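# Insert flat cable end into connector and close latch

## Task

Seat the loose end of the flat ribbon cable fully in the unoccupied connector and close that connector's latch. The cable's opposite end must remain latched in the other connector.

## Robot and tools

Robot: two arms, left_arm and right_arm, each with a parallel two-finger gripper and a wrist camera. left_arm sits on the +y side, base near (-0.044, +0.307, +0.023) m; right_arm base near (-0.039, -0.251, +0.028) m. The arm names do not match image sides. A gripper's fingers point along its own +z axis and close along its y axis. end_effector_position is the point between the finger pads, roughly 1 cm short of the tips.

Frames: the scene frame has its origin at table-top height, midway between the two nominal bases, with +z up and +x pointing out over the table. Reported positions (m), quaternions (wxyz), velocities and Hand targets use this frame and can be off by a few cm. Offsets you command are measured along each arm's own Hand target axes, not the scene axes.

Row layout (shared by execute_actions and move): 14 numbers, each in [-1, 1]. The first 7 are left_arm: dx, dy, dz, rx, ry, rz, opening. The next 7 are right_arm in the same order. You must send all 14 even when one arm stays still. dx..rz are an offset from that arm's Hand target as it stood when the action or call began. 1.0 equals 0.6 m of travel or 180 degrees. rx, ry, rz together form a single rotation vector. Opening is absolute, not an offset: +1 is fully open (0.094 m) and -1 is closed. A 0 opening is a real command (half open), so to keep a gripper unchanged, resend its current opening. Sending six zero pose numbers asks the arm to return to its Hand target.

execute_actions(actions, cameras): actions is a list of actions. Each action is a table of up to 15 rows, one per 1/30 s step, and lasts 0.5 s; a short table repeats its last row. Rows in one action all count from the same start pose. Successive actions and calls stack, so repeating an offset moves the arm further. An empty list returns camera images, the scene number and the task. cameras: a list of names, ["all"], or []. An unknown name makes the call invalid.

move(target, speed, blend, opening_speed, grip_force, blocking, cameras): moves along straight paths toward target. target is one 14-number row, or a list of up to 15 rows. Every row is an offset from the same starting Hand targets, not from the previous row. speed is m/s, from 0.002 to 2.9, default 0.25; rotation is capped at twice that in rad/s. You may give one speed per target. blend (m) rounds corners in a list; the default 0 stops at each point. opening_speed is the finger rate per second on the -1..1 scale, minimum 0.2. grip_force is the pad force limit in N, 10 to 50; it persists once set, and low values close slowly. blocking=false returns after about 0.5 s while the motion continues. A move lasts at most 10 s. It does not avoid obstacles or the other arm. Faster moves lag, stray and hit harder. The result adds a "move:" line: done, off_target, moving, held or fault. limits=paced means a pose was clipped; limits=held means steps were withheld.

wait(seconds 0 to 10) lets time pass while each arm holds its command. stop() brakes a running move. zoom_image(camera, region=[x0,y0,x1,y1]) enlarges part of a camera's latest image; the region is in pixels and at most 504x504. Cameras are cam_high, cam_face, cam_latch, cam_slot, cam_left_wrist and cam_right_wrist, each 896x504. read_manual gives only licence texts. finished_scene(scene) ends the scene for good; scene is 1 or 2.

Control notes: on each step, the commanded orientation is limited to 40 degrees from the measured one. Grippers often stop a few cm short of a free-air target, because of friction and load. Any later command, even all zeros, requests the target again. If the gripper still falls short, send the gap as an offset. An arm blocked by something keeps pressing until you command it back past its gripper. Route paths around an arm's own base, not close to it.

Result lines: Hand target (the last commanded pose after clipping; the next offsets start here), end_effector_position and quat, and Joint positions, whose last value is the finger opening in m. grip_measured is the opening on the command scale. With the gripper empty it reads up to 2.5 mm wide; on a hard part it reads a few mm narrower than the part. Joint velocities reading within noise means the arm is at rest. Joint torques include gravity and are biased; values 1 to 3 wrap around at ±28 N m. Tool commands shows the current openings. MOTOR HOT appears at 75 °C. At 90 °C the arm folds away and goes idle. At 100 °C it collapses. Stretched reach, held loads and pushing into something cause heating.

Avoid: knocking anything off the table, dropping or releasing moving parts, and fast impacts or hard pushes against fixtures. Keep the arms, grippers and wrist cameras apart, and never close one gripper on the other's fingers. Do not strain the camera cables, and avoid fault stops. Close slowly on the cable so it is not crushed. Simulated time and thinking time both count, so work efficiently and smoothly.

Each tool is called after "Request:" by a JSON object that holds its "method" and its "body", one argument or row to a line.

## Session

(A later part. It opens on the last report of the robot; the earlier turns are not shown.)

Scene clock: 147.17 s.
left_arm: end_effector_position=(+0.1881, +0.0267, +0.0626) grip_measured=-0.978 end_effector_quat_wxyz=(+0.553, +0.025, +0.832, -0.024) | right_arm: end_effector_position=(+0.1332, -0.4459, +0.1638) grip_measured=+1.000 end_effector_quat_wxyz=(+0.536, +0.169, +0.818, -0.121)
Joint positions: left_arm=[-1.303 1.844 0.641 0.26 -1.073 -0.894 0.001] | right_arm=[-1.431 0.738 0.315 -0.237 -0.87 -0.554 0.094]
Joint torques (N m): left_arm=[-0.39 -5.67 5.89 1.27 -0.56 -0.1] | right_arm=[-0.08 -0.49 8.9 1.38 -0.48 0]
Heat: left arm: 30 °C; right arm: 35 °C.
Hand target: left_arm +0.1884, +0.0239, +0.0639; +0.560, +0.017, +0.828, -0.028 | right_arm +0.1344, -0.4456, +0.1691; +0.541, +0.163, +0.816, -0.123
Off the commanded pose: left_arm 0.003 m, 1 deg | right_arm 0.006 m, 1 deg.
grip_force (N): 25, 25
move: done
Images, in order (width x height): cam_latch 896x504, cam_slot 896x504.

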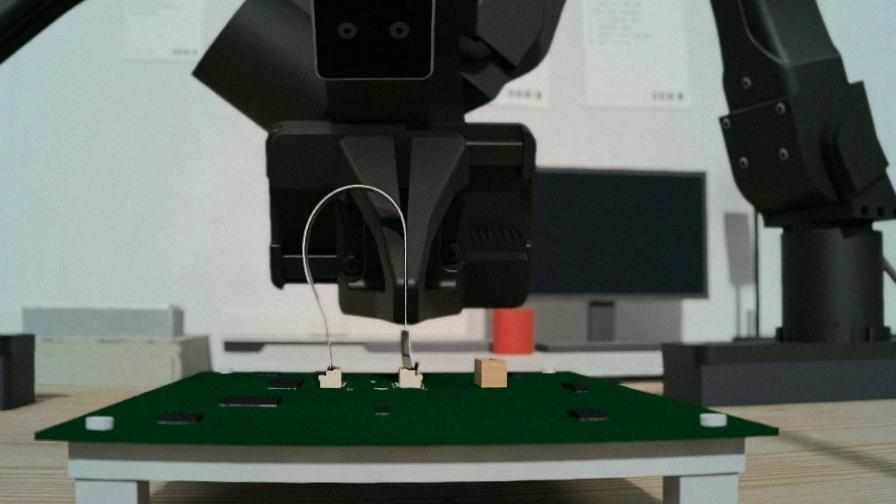

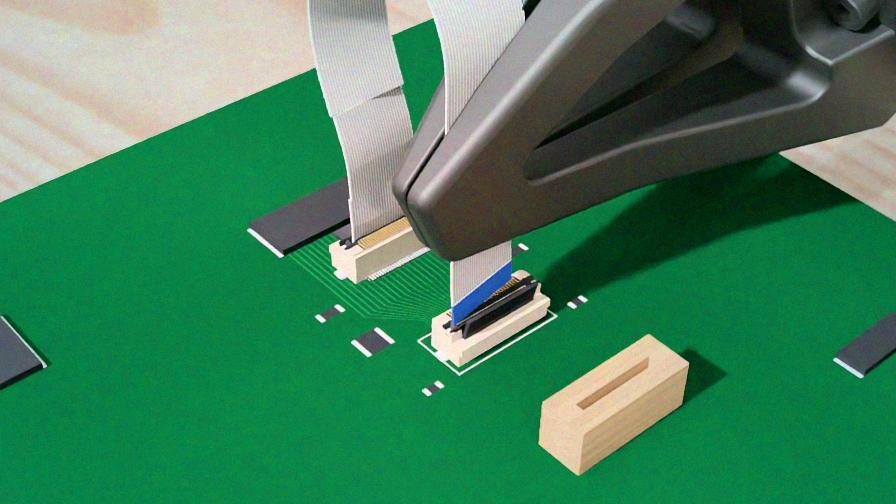

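Request:
{"method": "move", "body": {
  "target": [0,0.0117,-0.0008,0,0,0,-1,0,0,0,0,0,0,1],
  "speed": 0.03,
  "cameras": ["cam_latch","cam_slot"]
}}

Request:
{"method": "zoom_image", "body": {
  "camera": "cam_latch",
  "region": [325, 300, 435, 400]
}}

Request:
{"method": "zoom_image", "body": {
  "camera": "cam_slot",
  "region": [435, 250, 555, 350]
}}

Scene clock: 148.90 s.
left_arm: end_effector_position=(+0.1880, +0.0276, +0.0623) grip_measured=-0.978 end_effector_quat_wxyz=(+0.555, +0.021, +0.831, -0.029) | right_arm: end_effector_position=(+0.1332, -0.4459, +0.1638) grip_measured=+1.000 end_effector_quat_wxyz=(+0.536, +0.169, +0.818, -0.121)
Joint positions: left_arm=[-1.303 1.844 0.63 0.284 -1.074 -0.894 0.001] | right_arm=[-1.431 0.738 0.315 -0.237 -0.87 -0.554 0.094]
Joint torques (N m): left_arm=[0.05 -7.04 4.03 1.21 -0.51 0] | right_arm=[-0.14 -0.46 8.92 1.37 -0.47 -0.01]
Heat: left arm: 30 °C; right arm: 35 °C.
Hand target: left_arm +0.1884, +0.0309, +0.0639; +0.560, +0.017, +0.828, -0.028 | right_arm +0.1344, -0.4456, +0.1691; +0.541, +0.163, +0.816, -0.123
Off the commanded pose: left_arm 0.004 m, 1 deg | right_arm 0.006 m, 1 deg.
grip_force (N): 25, 25
move: done
Images, in order (width x height): cam_latch 896x504, cam_slot 896x504.

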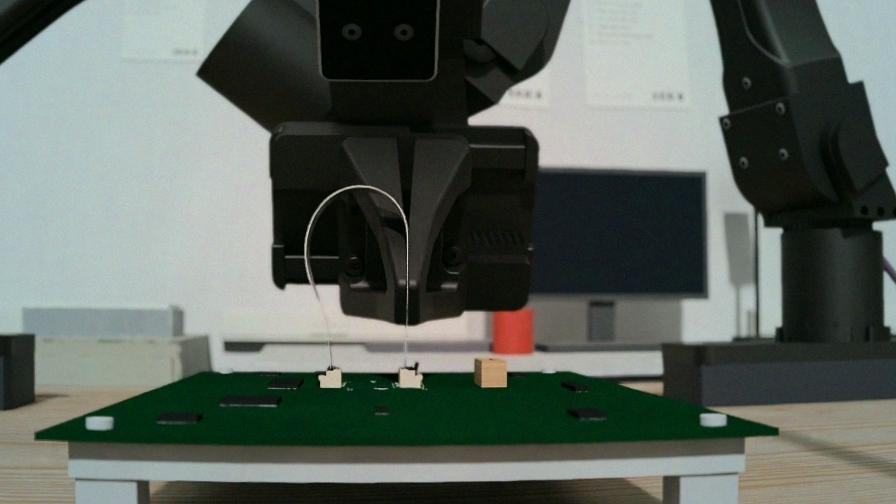

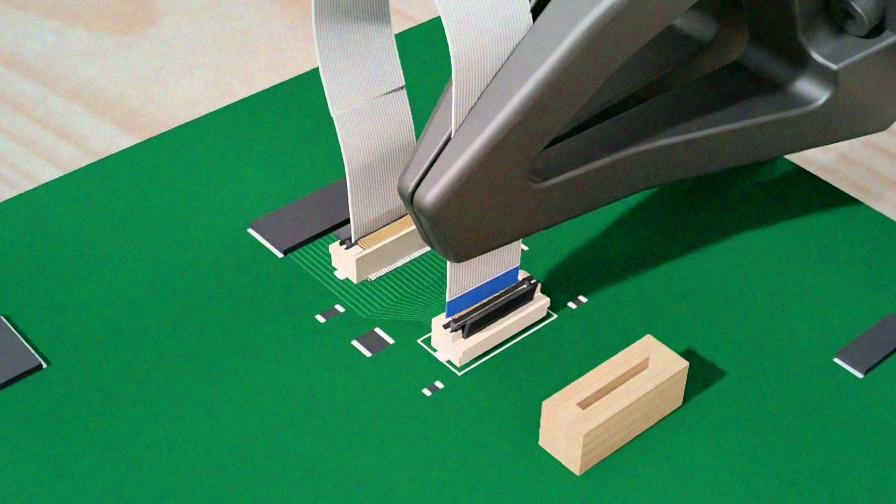

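Scaled by 4.582 from the camera's 896x504 image, which has a finer 1280x720 frame.

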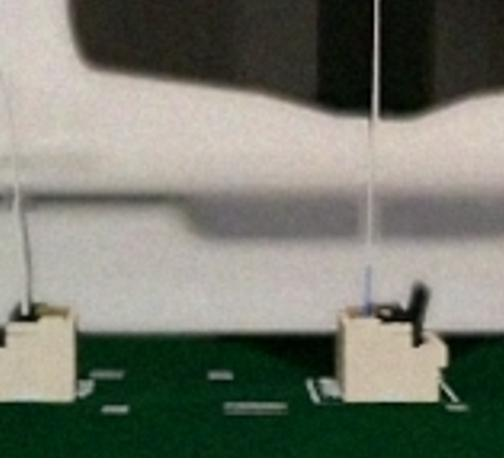

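Scaled by 4.200 from the camera's 896x504 image, which has a finer 1280x720 frame.

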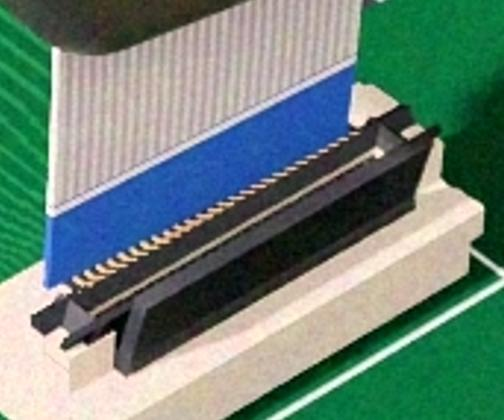

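Request:
{"method": "move", "body": {
  "target": [0,0.0025,-0.0002,0,0,0,-1,0,0,0,0,0,0,1],
  "speed": 0.03,
  "cameras": ["cam_latch","cam_slot"]
}}

Request:
{"method": "zoom_image", "body": {
  "camera": "cam_latch",
  "region": [325, 300, 435, 400]
}}

Request:
{"method": "zoom_image", "body": {
  "camera": "cam_slot",
  "region": [435, 250, 555, 350]
}}

Scene clock: 150.83 s.
left_arm: end_effector_position=(+0.1879, +0.0282, +0.0620) grip_measured=-0.978 end_effector_quat_wxyz=(+0.556, +0.019, +0.830, -0.031) | right_arm: end_effector_position=(+0.1332, -0.4459, +0.1638) grip_measured=+1.000 end_effector_quat_wxyz=(+0.536, +0.169, +0.818, -0.121)
Joint positions: left_arm=[-1.303 1.844 0.624 0.295 -1.075 -0.894 0.001] | right_arm=[-1.431 0.738 0.315 -0.237 -0.87 -0.554 0.094]
Joint torques (N m): left_arm=[0.16 -7.32 3.9 1.2 -0.51 0.04] | right_arm=[-0.13 -0.47 8.9 1.38 -0.48 0]
Heat: left arm: 30 °C; right arm: 35 °C.
Hand target: left_arm +0.1883, +0.0325, +0.0638; +0.560, +0.017, +0.828, -0.028 | right_arm +0.1344, -0.4456, +0.1691; +0.541, +0.163, +0.816, -0.123
Off the commanded pose: left_arm 0.005 m, 1 deg | right_arm 0.006 m, 1 deg.
grip_force (N): 25, 25
move: done
Images, in order (width x height): cam_latch 896x504, cam_slot 896x504.

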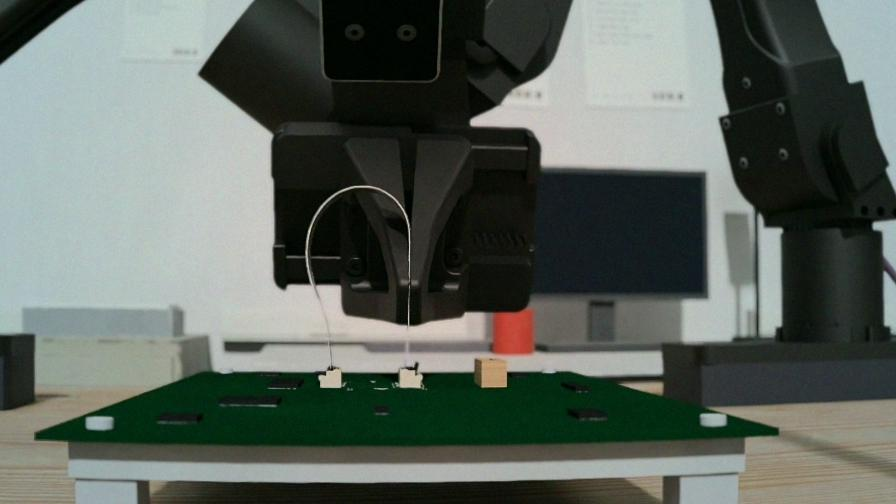

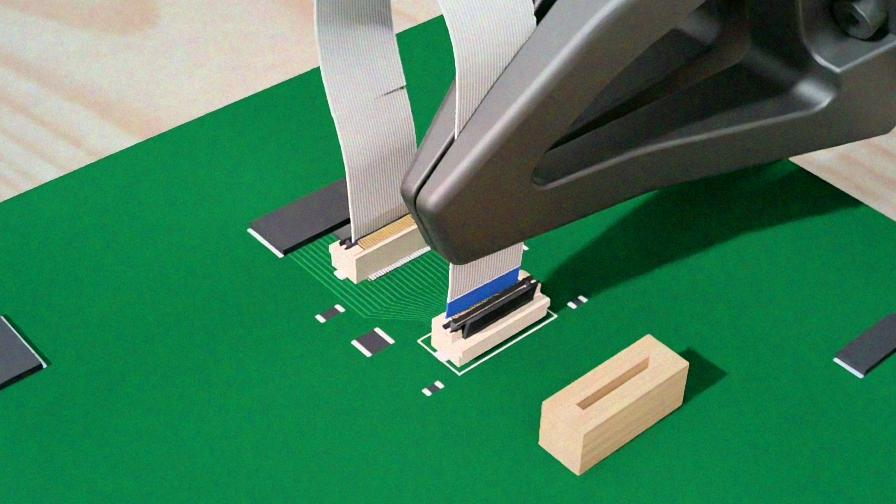

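Scaled by 4.582 from the camera's 896x504 image, which has a finer 1280x720 frame.

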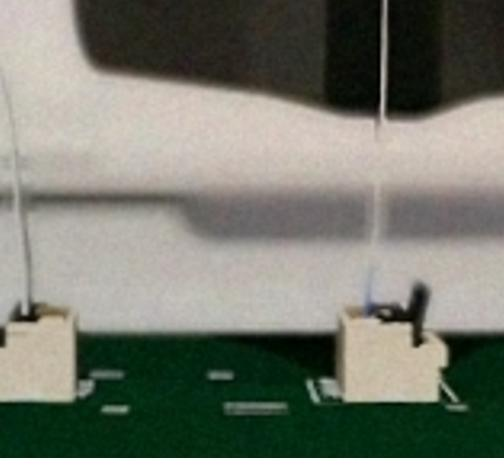

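Scaled by 4.200 from the camera's 896x504 image, which has a finer 1280x720 frame.

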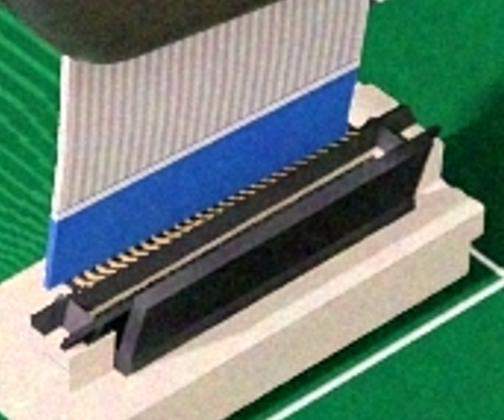

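Request:
{"method": "move", "body": {
  "target": [0,0.0042,-0.0003,0,0,0,-1,0,0,0,0,0,0,1],
  "speed": 0.03,
  "cameras": ["cam_latch","cam_slot"]
}}

Request:
{"method": "zoom_image", "body": {
  "camera": "cam_latch",
  "region": [325, 300, 435, 400]
}}

Request:
{"method": "zoom_image", "body": {
  "camera": "cam_slot",
  "region": [435, 250, 555, 350]
}}

Scene clock: 152.70 s.
left_arm: end_effector_position=(+0.1877, +0.0302, +0.0614) grip_measured=-0.978 end_effector_quat_wxyz=(+0.558, +0.019, +0.829, -0.031) | right_arm: end_effector_position=(+0.1332, -0.4459, +0.1638) grip_measured=+1.000 end_effector_quat_wxyz=(+0.536, +0.169, +0.818, -0.121)
Joint positions: left_arm=[-1.303 1.844 0.614 0.308 -1.079 -0.891 0.001] | right_arm=[-1.431 0.738 0.315 -0.237 -0.87 -0.554 0.094]
Joint torques (N m): left_arm=[0.27 -7.75 3.77 1.12 -0.43 0.03] | right_arm=[-0.12 -0.5 8.91 1.37 -0.48 -0.02]
Heat: left arm: 30 °C; right arm: 35 °C.
Hand target: left_arm +0.1883, +0.0350, +0.0638; +0.560, +0.017, +0.828, -0.028 | right_arm +0.1344, -0.4456, +0.1691; +0.541, +0.163, +0.816, -0.123
Off the commanded pose: left_arm 0.005 m, 0 deg | right_arm 0.006 m, 1 deg.
grip_force (N): 25, 25
move: done
Images, in order (width x height): cam_latch 896x504, cam_slot 896x504.

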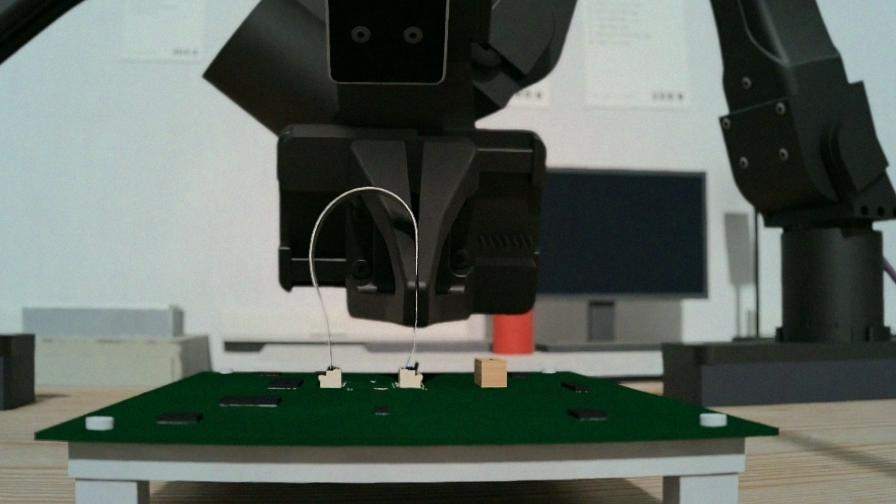

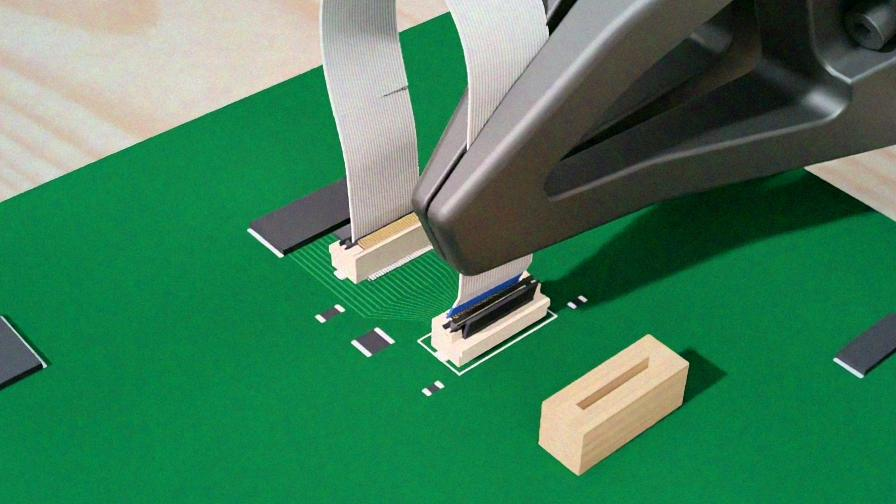

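Scaled by 4.582 from the camera's 896x504 image, which has a finer 1280x720 frame.

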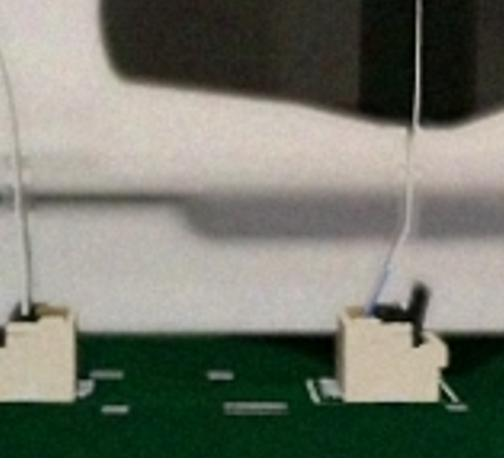

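Scaled by 4.200 from the camera's 896x504 image, which has a finer 1280x720 frame.

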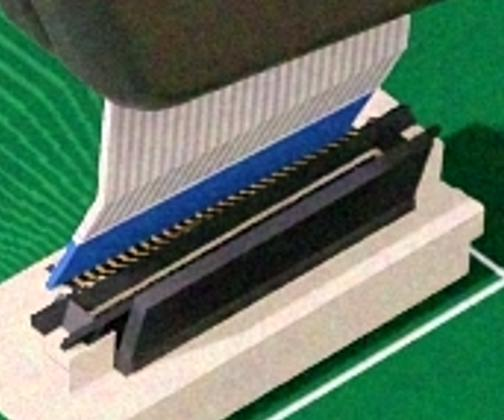

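Request:
{"method": "move", "body": {
  "target": [
    [-0.0309,-0.0009,-0.0124,0,0,0,-1,0,0,0,0,0,0,1],
    [-0.0309,-0.0192,-0.0112,0,0,0,-1,0,0,0,0,0,0,1],
    [-0.0309,-0.0051,-0.0121,0,0,0,-1,0,0,0,0,0,0,1]
  ],
  "speed": 0.06,
  "cameras": ["cam_latch","cam_slot"]
}}

Request:
{"method": "zoom_image", "body": {
  "camera": "cam_latch",
  "region": [325, 260, 465, 400]
}}

Scene clock: 159.00 s.
left_arm: end_effector_position=(+0.1872, +0.0304, +0.0767) grip_measured=-0.978 end_effector_quat_wxyz=(+0.553, +0.027, +0.832, -0.022) | right_arm: end_effector_position=(+0.1332, -0.4459, +0.1638) grip_measured=+1.000 end_effector_quat_wxyz=(+0.536, +0.169, +0.818, -0.121)
Joint positions: left_arm=[-1.303 1.778 0.642 0.191 -1.074 -0.89 0.001] | right_arm=[-1.431 0.738 0.315 -0.237 -0.87 -0.554 0.094]
Joint torques (N m): left_arm=[0.18 -8.16 4.64 1.17 -0.51 -0.03] | right_arm=[-0.1 -0.46 8.92 1.38 -0.46 -0.02]
Heat: left arm: 30 °C; right arm: 35 °C.
Hand target: left_arm +0.1883, +0.0324, +0.0838; +0.560, +0.018, +0.828, -0.028 | right_arm +0.1344, -0.4456, +0.1691; +0.541, +0.163, +0.816, -0.123
Off the commanded pose: left_arm 0.008 m, 2 deg | right_arm 0.006 m, 1 deg.
grip_force (N): 25, 25
move: done
Images, in order (width x height): cam_latch 896x504, cam_slot 896x504.

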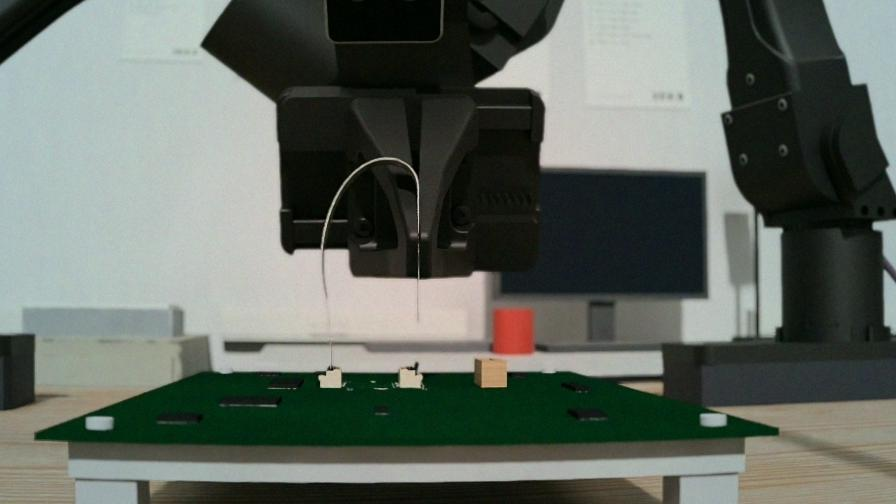

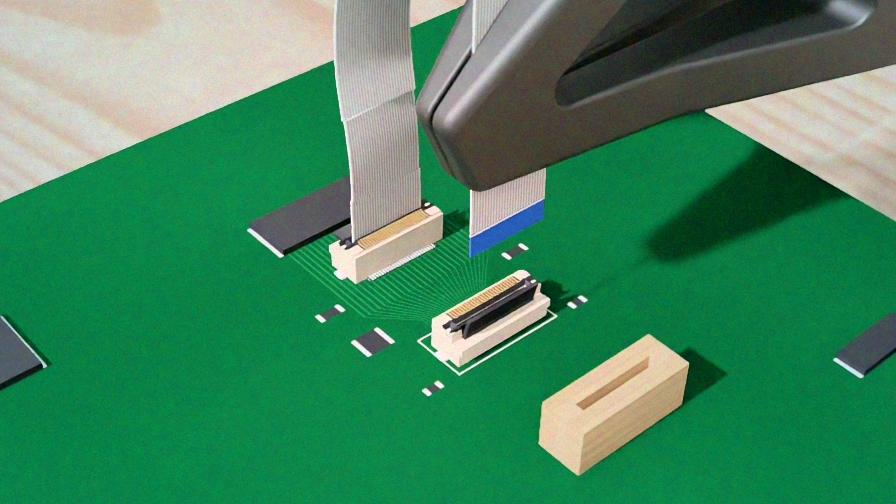

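Scaled by 3.600 from the camera's 896x504 image, which has a finer 1280x720 frame.

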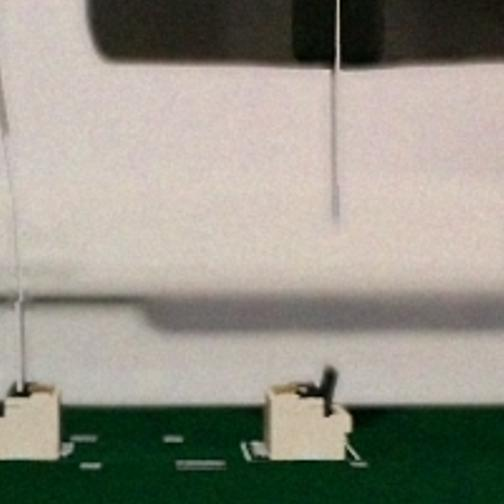

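Request:
{"method": "move", "body": {
  "target": [0.0302,0.0009,0.0121,0,0,0,-1,0,0,0,0,0,0,1],
  "speed": 0.05
}}

Scene clock: 161.37 s.
left_arm: end_effector_position=(+0.1876, +0.0287, +0.0665) grip_measured=-0.978 end_effector_quat_wxyz=(+0.556, +0.020, +0.830, -0.032) | right_arm: end_effector_position=(+0.1332, -0.4459, +0.1638) grip_measured=+1.000 end_effector_quat_wxyz=(+0.536, +0.169, +0.818, -0.121)
Joint positions: left_arm=[-1.303 1.822 0.622 0.281 -1.073 -0.89 0.001] | right_arm=[-1.431 0.738 0.315 -0.237 -0.87 -0.554 0.094]
Joint torques (N m): left_arm=[0.13 -5.76 4.27 1.3 -0.52 -0.03] | right_arm=[-0.12 -0.51 8.92 1.38 -0.49 0]
Heat: left arm: 30 °C; right arm: 35 °C.
Hand target: left_arm +0.1883, +0.0325, +0.0643; +0.560, +0.018, +0.828, -0.028 | right_arm +0.1344, -0.4456, +0.1691; +0.541, +0.163, +0.816, -0.123
Off the commanded pose: left_arm 0.004 m, 1 deg | right_arm 0.006 m, 1 deg.
grip_force (N): 25, 25
move: done

Request:
{"method": "wait", "body": {
  "seconds": 0,
  "cameras": ["cam_latch","cam_slot"]
}}

Request:
{"method": "zoom_image", "body": {
  "camera": "cam_latch",
  "region": [325, 300, 435, 400]
}}

Request:
{"method": "zoom_image", "body": {
  "camera": "cam_slot",
  "region": [435, 250, 555, 350]
}}

Scene clock: 162.07 s.
left_arm: end_effector_position=(+0.1876, +0.0287, +0.0665) grip_measured=-0.978 end_effector_quat_wxyz=(+0.556, +0.020, +0.830, -0.033) | right_arm: end_effector_position=(+0.1332, -0.4459, +0.1638) grip_measured=+1.000 end_effector_quat_wxyz=(+0.536, +0.169, +0.818, -0.121)
Joint positions: left_arm=[-1.303 1.822 0.622 0.281 -1.073 -0.89 0.001] | right_arm=[-1.431 0.738 0.315 -0.237 -0.87 -0.554 0.094]
Joint torques (N m): left_arm=[0.13 -5.79 4.22 1.29 -0.53 -0.02] | right_arm=[-0.13 -0.51 8.96 1.38 -0.48 -0.02]
Heat: left arm: 30 °C; right arm: 35 °C.
Hand target: left_arm +0.1883, +0.0325, +0.0643; +0.560, +0.018, +0.828, -0.028 | right_arm +0.1344, -0.4456, +0.1691; +0.541, +0.163, +0.816, -0.123
Tool commands: left_gripper/opening=-1.0 right_gripper/opening=+1.0
Off the commanded pose: left_arm 0.004 m, 1 deg | right_arm 0.006 m, 1 deg.
grip_force (N): 25, 25
Images, in order (width x height): cam_latch 896x504, cam_slot 896x504.

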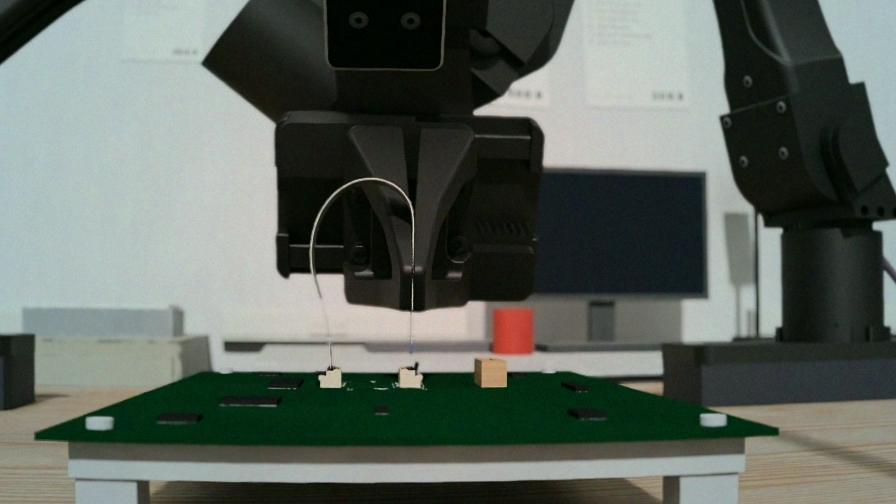

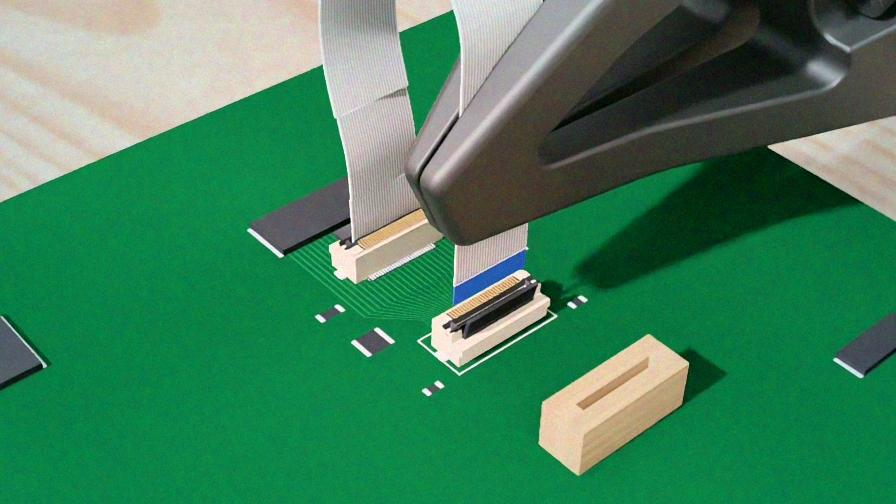

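Scaled by 4.582 from the camera's 896x504 image, which has a finer 1280x720 frame.

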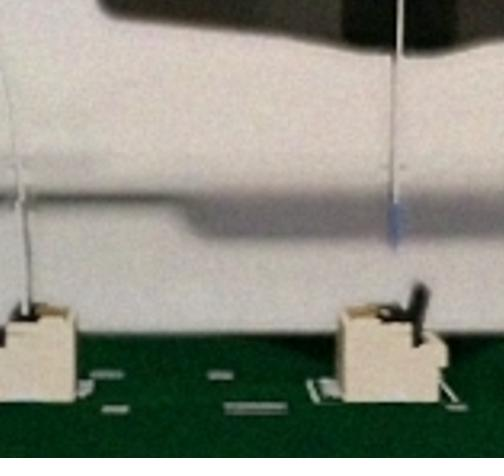

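Scaled by 4.200 from the camera's 896x504 image, which has a finer 1280x720 frame.

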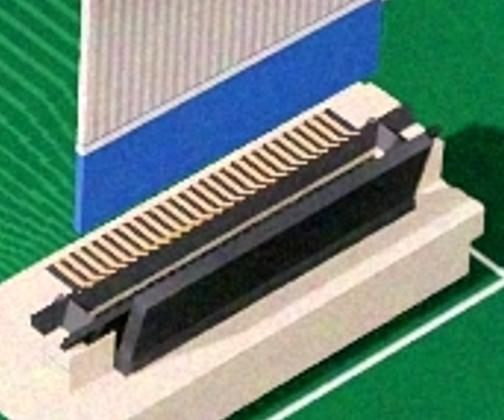

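Request:
{"method": "move", "body": {
  "target": [0.0077,0.0007,0.003,0,0,0,-1,0,0,0,0,0,0,1],
  "speed": 0.03,
  "cameras": ["cam_latch","cam_slot"]
}}

Request:
{"method": "zoom_image", "body": {
  "camera": "cam_latch",
  "region": [325, 300, 435, 400]
}}

Request:
{"method": "zoom_image", "body": {
  "camera": "cam_slot",
  "region": [435, 250, 555, 350]
}}

Scene clock: 165.50 s.
left_arm: end_effector_position=(+0.1880, +0.0270, +0.0633) grip_measured=-0.978 end_effector_quat_wxyz=(+0.557, +0.018, +0.830, -0.035) | right_arm: end_effector_position=(+0.1332, -0.4459, +0.1638) grip_measured=+1.000 end_effector_quat_wxyz=(+0.536, +0.169, +0.818, -0.121)
Joint positions: left_arm=[-1.303 1.84 0.622 0.306 -1.073 -0.89 0.001] | right_arm=[-1.431 0.738 0.315 -0.237 -0.87 -0.554 0.094]
Joint torques (N m): left_arm=[0.2 -5.78 3.69 1.3 -0.52 -0.02] | right_arm=[-0.14 -0.47 8.91 1.38 -0.47 0]
Heat: left arm: 30 °C; right arm: 35 °C.
Hand target: left_arm +0.1883, +0.0328, +0.0593; +0.560, +0.018, +0.828, -0.028 | right_arm +0.1344, -0.4456, +0.1691; +0.541, +0.163, +0.816, -0.123
Off the commanded pose: left_arm 0.007 m, 1 deg | right_arm 0.006 m, 1 deg.
grip_force (N): 25, 25
move: done
Images, in order (width x height): cam_latch 896x504, cam_slot 896x504.

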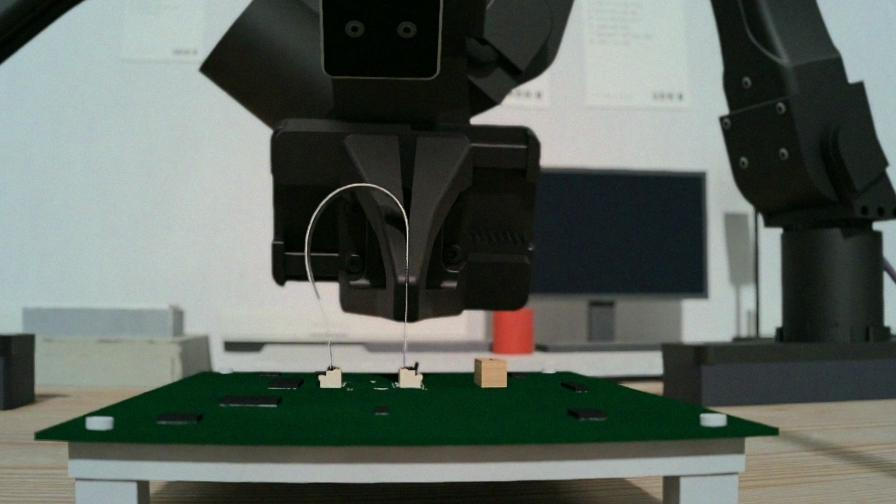

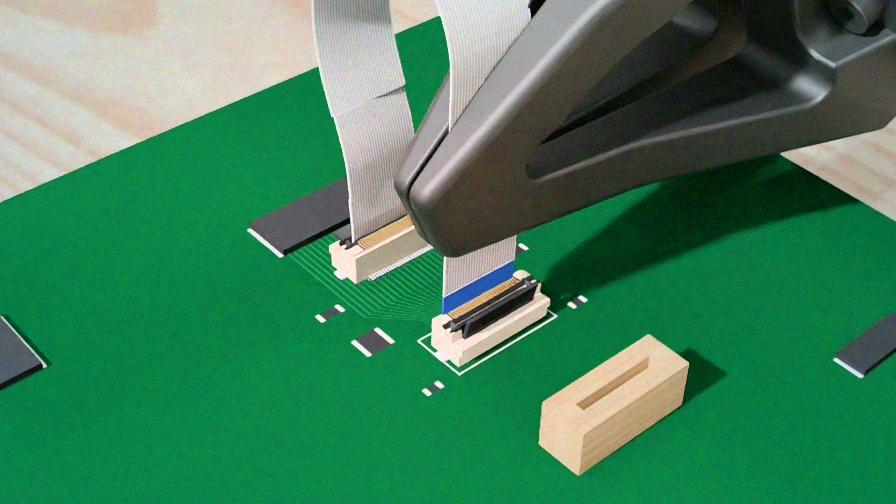

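Scaled by 4.582 from the camera's 896x504 image, which has a finer 1280x720 frame.

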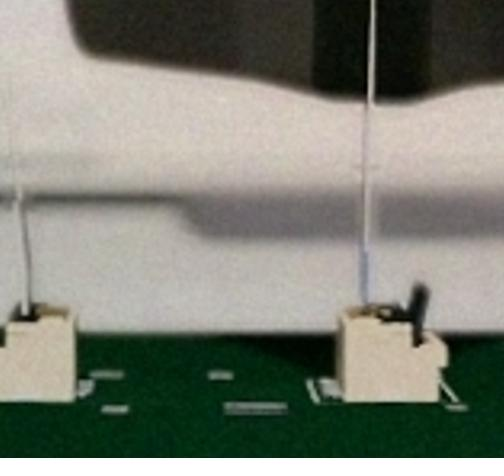

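Scaled by 4.200 from the camera's 896x504 image, which has a finer 1280x720 frame.

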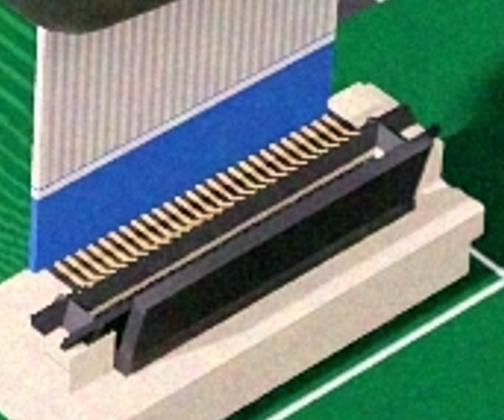

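Request:
{"method": "move", "body": {
  "target": [
    [-0.0379,-0.0012,-0.0152,0,0,0,-1,0,0,0,0,0,0,1],
    [-0.0378,-0.0190,-0.0140,0,0,0,-1,0,0,0,0,0,0,1],
    [-0.0379,-0.0050,-0.0150,0,0,0,-1,0,0,0,0,0,0,1],
    [-0.0093,-0.0042,-0.0036,0,0,0,-1,0,0,0,0,0,0,1]
  ],
  "speed": 0.07
}}

Scene clock: 173.00 s.
left_arm: end_effector_position=(+0.1879, +0.0272, +0.0670) grip_measured=-0.978 end_effector_quat_wxyz=(+0.555, +0.020, +0.831, -0.031) | right_arm: end_effector_position=(+0.1332, -0.4459, +0.1638) grip_measured=+1.000 end_effector_quat_wxyz=(+0.536, +0.169, +0.818, -0.121)
Joint positions: left_arm=[-1.303 1.824 0.632 0.268 -1.073 -0.893 0.001] | right_arm=[-1.431 0.738 0.315 -0.237 -0.87 -0.554 0.094]
Joint torques (N m): left_arm=[-0.03 -5.9 4.34 1.26 -0.54 -0.05] | right_arm=[-0.09 -0.46 8.92 1.39 -0.47 0]
Heat: left arm: 30 °C; right arm: 35 °C.
Hand target: left_arm +0.1882, +0.0303, +0.0654; +0.560, +0.018, +0.828, -0.028 | right_arm +0.1344, -0.4456, +0.1691; +0.541, +0.163, +0.816, -0.123
Off the commanded pose: left_arm 0.004 m, 1 deg | right_arm 0.006 m, 1 deg.
grip_force (N): 25, 25
move: done

Request:
{"method": "move", "body": {
  "target": [-0.0015,0.007,-0.0011,0,0,0,-1,0,0,0,0,0,0,1],
  "speed": 0.04
}}

Scene clock: 174.43 s.
left_arm: end_effector_position=(+0.1869, +0.0311, +0.0641) grip_measured=-0.978 end_effector_quat_wxyz=(+0.555, +0.022, +0.831, -0.029) | right_arm: end_effector_position=(+0.1332, -0.4459, +0.1638) grip_measured=+1.000 end_effector_quat_wxyz=(+0.536, +0.169, +0.818, -0.121)
Joint positions: left_arm=[-1.303 1.824 0.616 0.279 -1.073 -0.893 0.001] | right_arm=[-1.431 0.738 0.315 -0.237 -0.87 -0.554 0.094]
Joint torques (N m): left_arm=[0.27 -6.98 4.15 1.28 -0.53 0.04] | right_arm=[-0.08 -0.49 8.96 1.37 -0.49 0]
Heat: left arm: 30 °C; right arm: 35 °C.
Hand target: left_arm +0.1882, +0.0346, +0.0664; +0.560, +0.018, +0.828, -0.028 | right_arm +0.1344, -0.4456, +0.1691; +0.541, +0.163, +0.816, -0.123
Off the commanded pose: left_arm 0.004 m, 1 deg | right_arm 0.006 m, 1 deg.
grip_force (N): 25, 25
move: done

Request:
{"method": "wait", "body": {
  "seconds": 0,
  "cameras": ["cam_latch","cam_slot"]
}}

Request:
{"method": "zoom_image", "body": {
  "camera": "cam_latch",
  "region": [325, 300, 435, 400]
}}

Scene clock: 175.13 s.
left_arm: end_effector_position=(+0.1870, +0.0311, +0.0642) grip_measured=-0.978 end_effector_quat_wxyz=(+0.555, +0.022, +0.831, -0.029) | right_arm: end_effector_position=(+0.1332, -0.4459, +0.1638) grip_measured=+1.000 end_effector_quat_wxyz=(+0.536, +0.169, +0.818, -0.121)
Joint positions: left_arm=[-1.303 1.824 0.616 0.279 -1.073 -0.893 0.001] | right_arm=[-1.431 0.738 0.315 -0.237 -0.87 -0.554 0.094]
Joint torques (N m): left_arm=[0.25 -6.94 4.16 1.26 -0.53 0.03] | right_arm=[-0.13 -0.49 8.94 1.38 -0.46 -0.02]
Heat: left arm: 30 °C; right arm: 35 °C.
Hand target: left_arm +0.1882, +0.0346, +0.0664; +0.560, +0.017, +0.828, -0.028 | right_arm +0.1344, -0.4456, +0.1691; +0.541, +0.163, +0.816, -0.123
Tool commands: left_gripper/opening=-1.0 right_gripper/opening=+1.0
Off the commanded pose: left_arm 0.004 m, 1 deg | right_arm 0.006 m, 1 deg.
grip_force (N): 25, 25
Images, in order (width x height): cam_latch 896x504, cam_slot 896x504.

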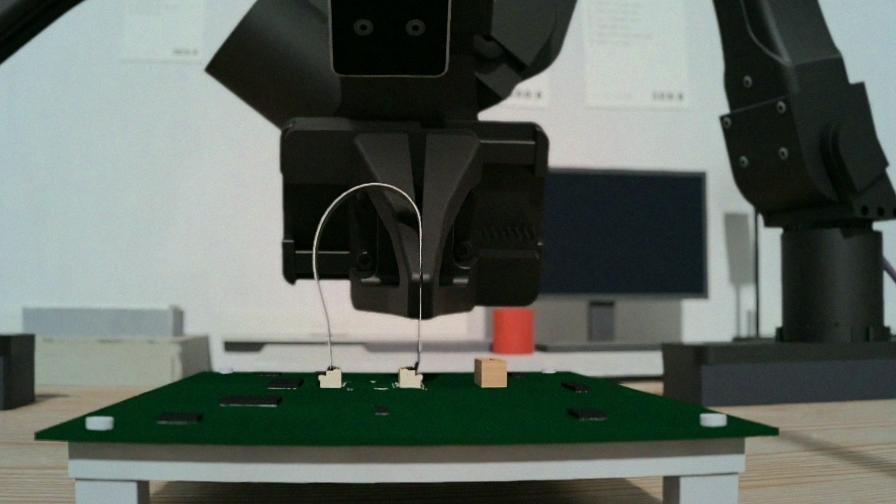

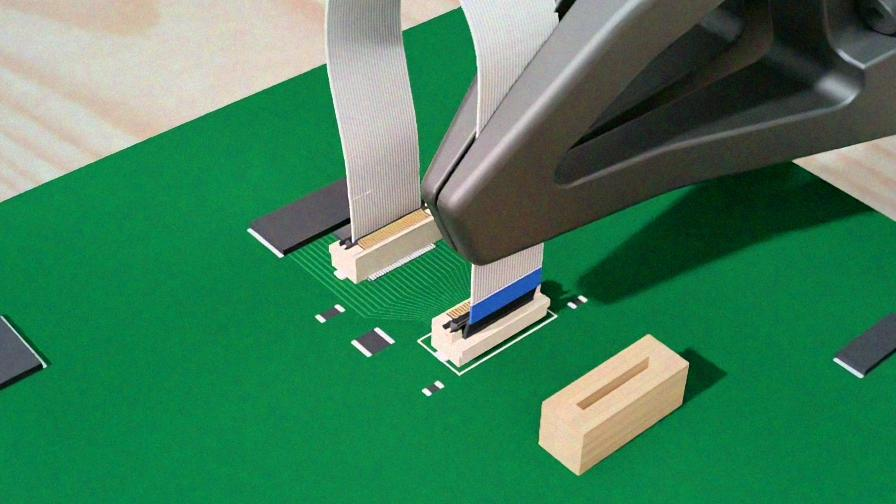

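Scaled by 4.582 from the camera's 896x504 image, which has a finer 1280x720 frame.

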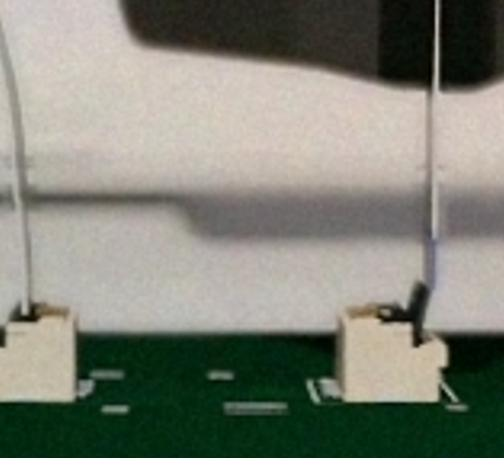

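Request:
{"method": "move", "body": {
  "target": [
    [-0.01547,-0.00045,-0.0062,0,0,0,-1,0,0,0,0,0,0,1],
    [-0.01547,-0.0011,-0.0062,0,0,0,-1,0,0,0,0,0,0,1],
    [0.0065,-0.0005,0.0027,0,0,0,-1,0,0,0,0,0,0,1]
  ],
  "speed": 0.05,
  "cameras": ["cam_latch","cam_slot"]
}}

Request:
{"method": "zoom_image", "body": {
  "camera": "cam_latch",
  "region": [325, 300, 435, 400]
}}

Scene clock: 182.23 s.
left_arm: end_effector_position=(+0.1874, +0.0291, +0.0653) grip_measured=-0.978 end_effector_quat_wxyz=(+0.556, +0.018, +0.830, -0.035) | right_arm: end_effector_position=(+0.1332, -0.4459, +0.1638) grip_measured=+1.000 end_effector_quat_wxyz=(+0.536, +0.169, +0.818, -0.121)
Joint positions: left_arm=[-1.303 1.826 0.616 0.296 -1.072 -0.891 0.001] | right_arm=[-1.431 0.738 0.315 -0.237 -0.87 -0.554 0.094]
Joint torques (N m): left_arm=[0.27 -5.7 3.97 1.29 -0.51 0] | right_arm=[-0.13 -0.49 8.91 1.38 -0.47 -0.01]
Heat: left arm: 30 °C; right arm: 35 °C.
Hand target: left_arm +0.1882, +0.0341, +0.0621; +0.560, +0.018, +0.828, -0.028 | right_arm +0.1344, -0.4456, +0.1691; +0.541, +0.163, +0.816, -0.123
Off the commanded pose: left_arm 0.006 m, 1 deg | right_arm 0.006 m, 1 deg.
grip_force (N): 25, 25
move: done
Images, in order (width x height): cam_latch 896x504, cam_slot 896x504.

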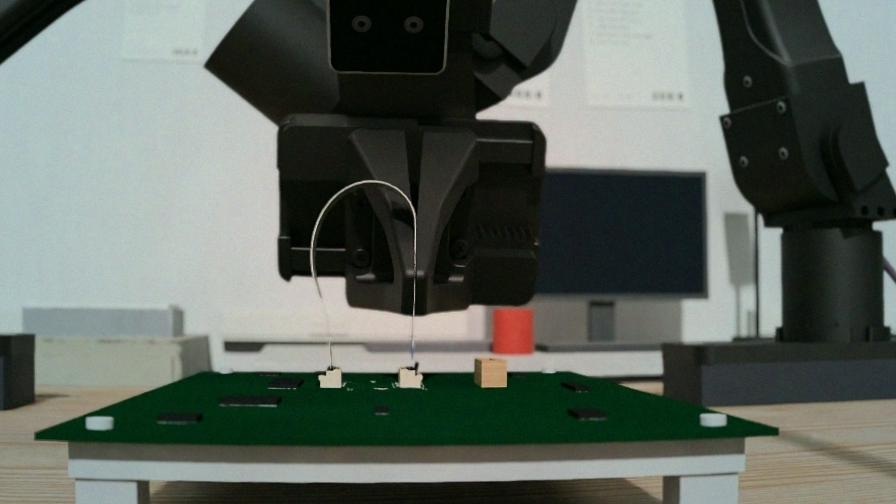

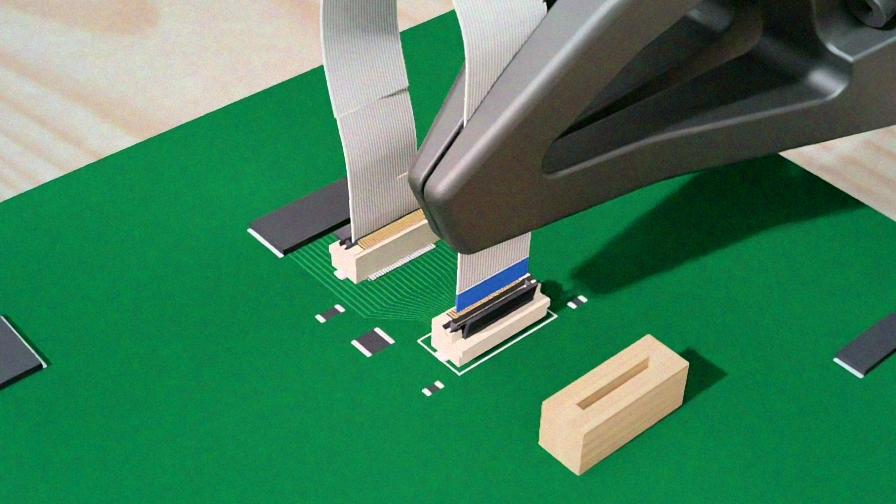

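Scaled by 4.582 from the camera's 896x504 image, which has a finer 1280x720 frame.

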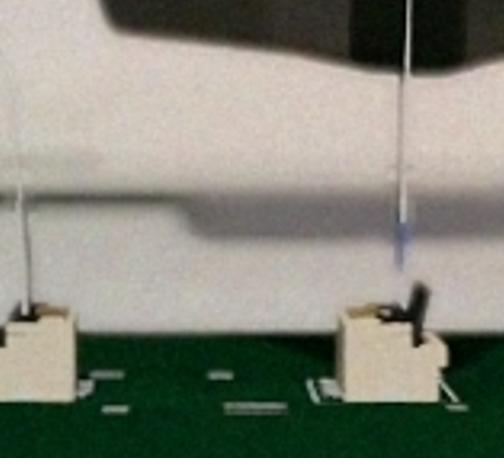

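Request:
{"method": "move", "body": {
  "target": [0.0062,0.0002,0.0025,0,0,0,-1,0,0,0,0,0,0,1],
  "speed": 0.03,
  "cameras": ["cam_latch","cam_slot"]
}}

Request:
{"method": "zoom_image", "body": {
  "camera": "cam_latch",
  "region": [325, 300, 435, 400]
}}

Request:
{"method": "zoom_image", "body": {
  "camera": "cam_slot",
  "region": [435, 250, 555, 350]
}}

Scene clock: 183.97 s.
left_arm: end_effector_position=(+0.1875, +0.0288, +0.0624) grip_measured=-0.978 end_effector_quat_wxyz=(+0.557, +0.017, +0.829, -0.038) | right_arm: end_effector_position=(+0.1332, -0.4459, +0.1638) grip_measured=+1.000 end_effector_quat_wxyz=(+0.536, +0.169, +0.818, -0.121)
Joint positions: left_arm=[-1.303 1.839 0.61 0.322 -1.073 -0.891 0.001] | right_arm=[-1.431 0.738 0.315 -0.237 -0.87 -0.554 0.094]
Joint torques (N m): left_arm=[0.23 -5.45 3.97 1.27 -0.51 0.01] | right_arm=[-0.09 -0.5 8.92 1.37 -0.46 0]
Heat: left arm: 30 °C; right arm: 35 °C.
Hand target: left_arm +0.1882, +0.0342, +0.0581; +0.560, +0.018, +0.828, -0.028 | right_arm +0.1344, -0.4456, +0.1691; +0.541, +0.163, +0.816, -0.123
Off the commanded pose: left_arm 0.007 m, 1 deg | right_arm 0.006 m, 1 deg.
grip_force (N): 25, 25
move: done
Images, in order (width x height): cam_latch 896x504, cam_slot 896x504.

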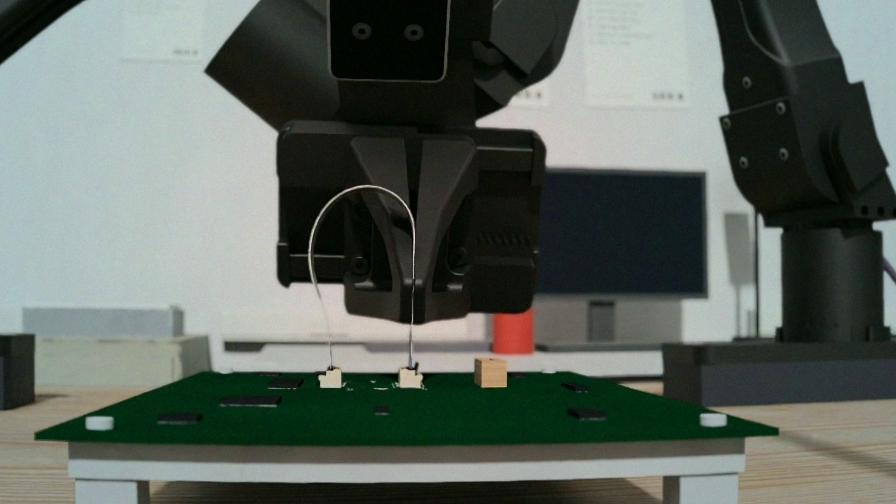

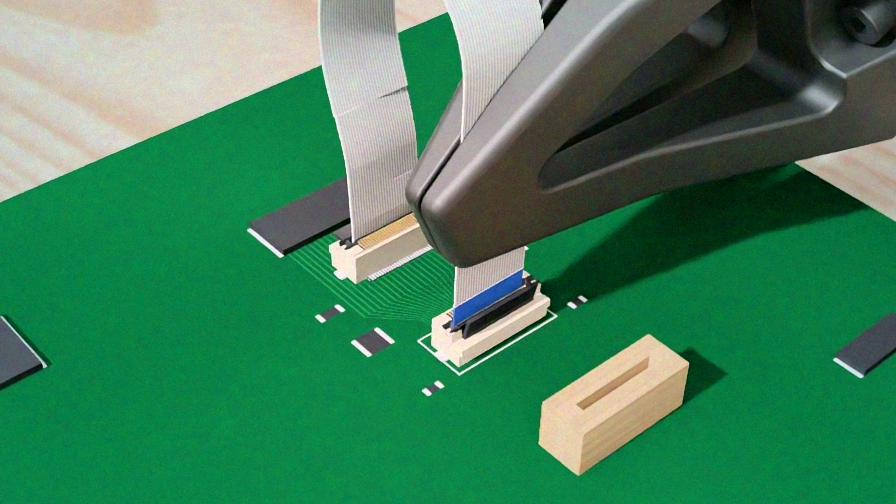

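Scaled by 4.582 from the camera's 896x504 image, which has a finer 1280x720 frame.

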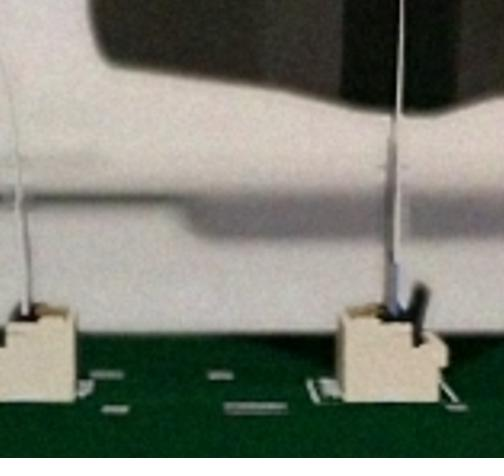

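Scaled by 4.200 from the camera's 896x504 image, which has a finer 1280x720 frame.

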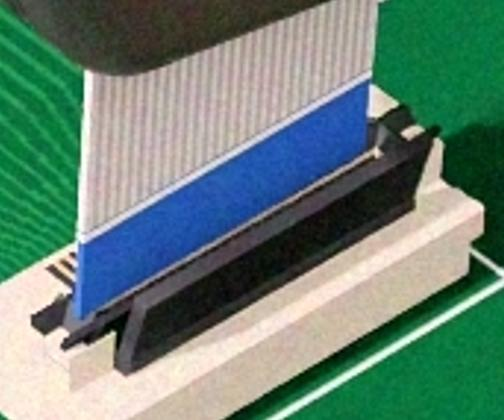

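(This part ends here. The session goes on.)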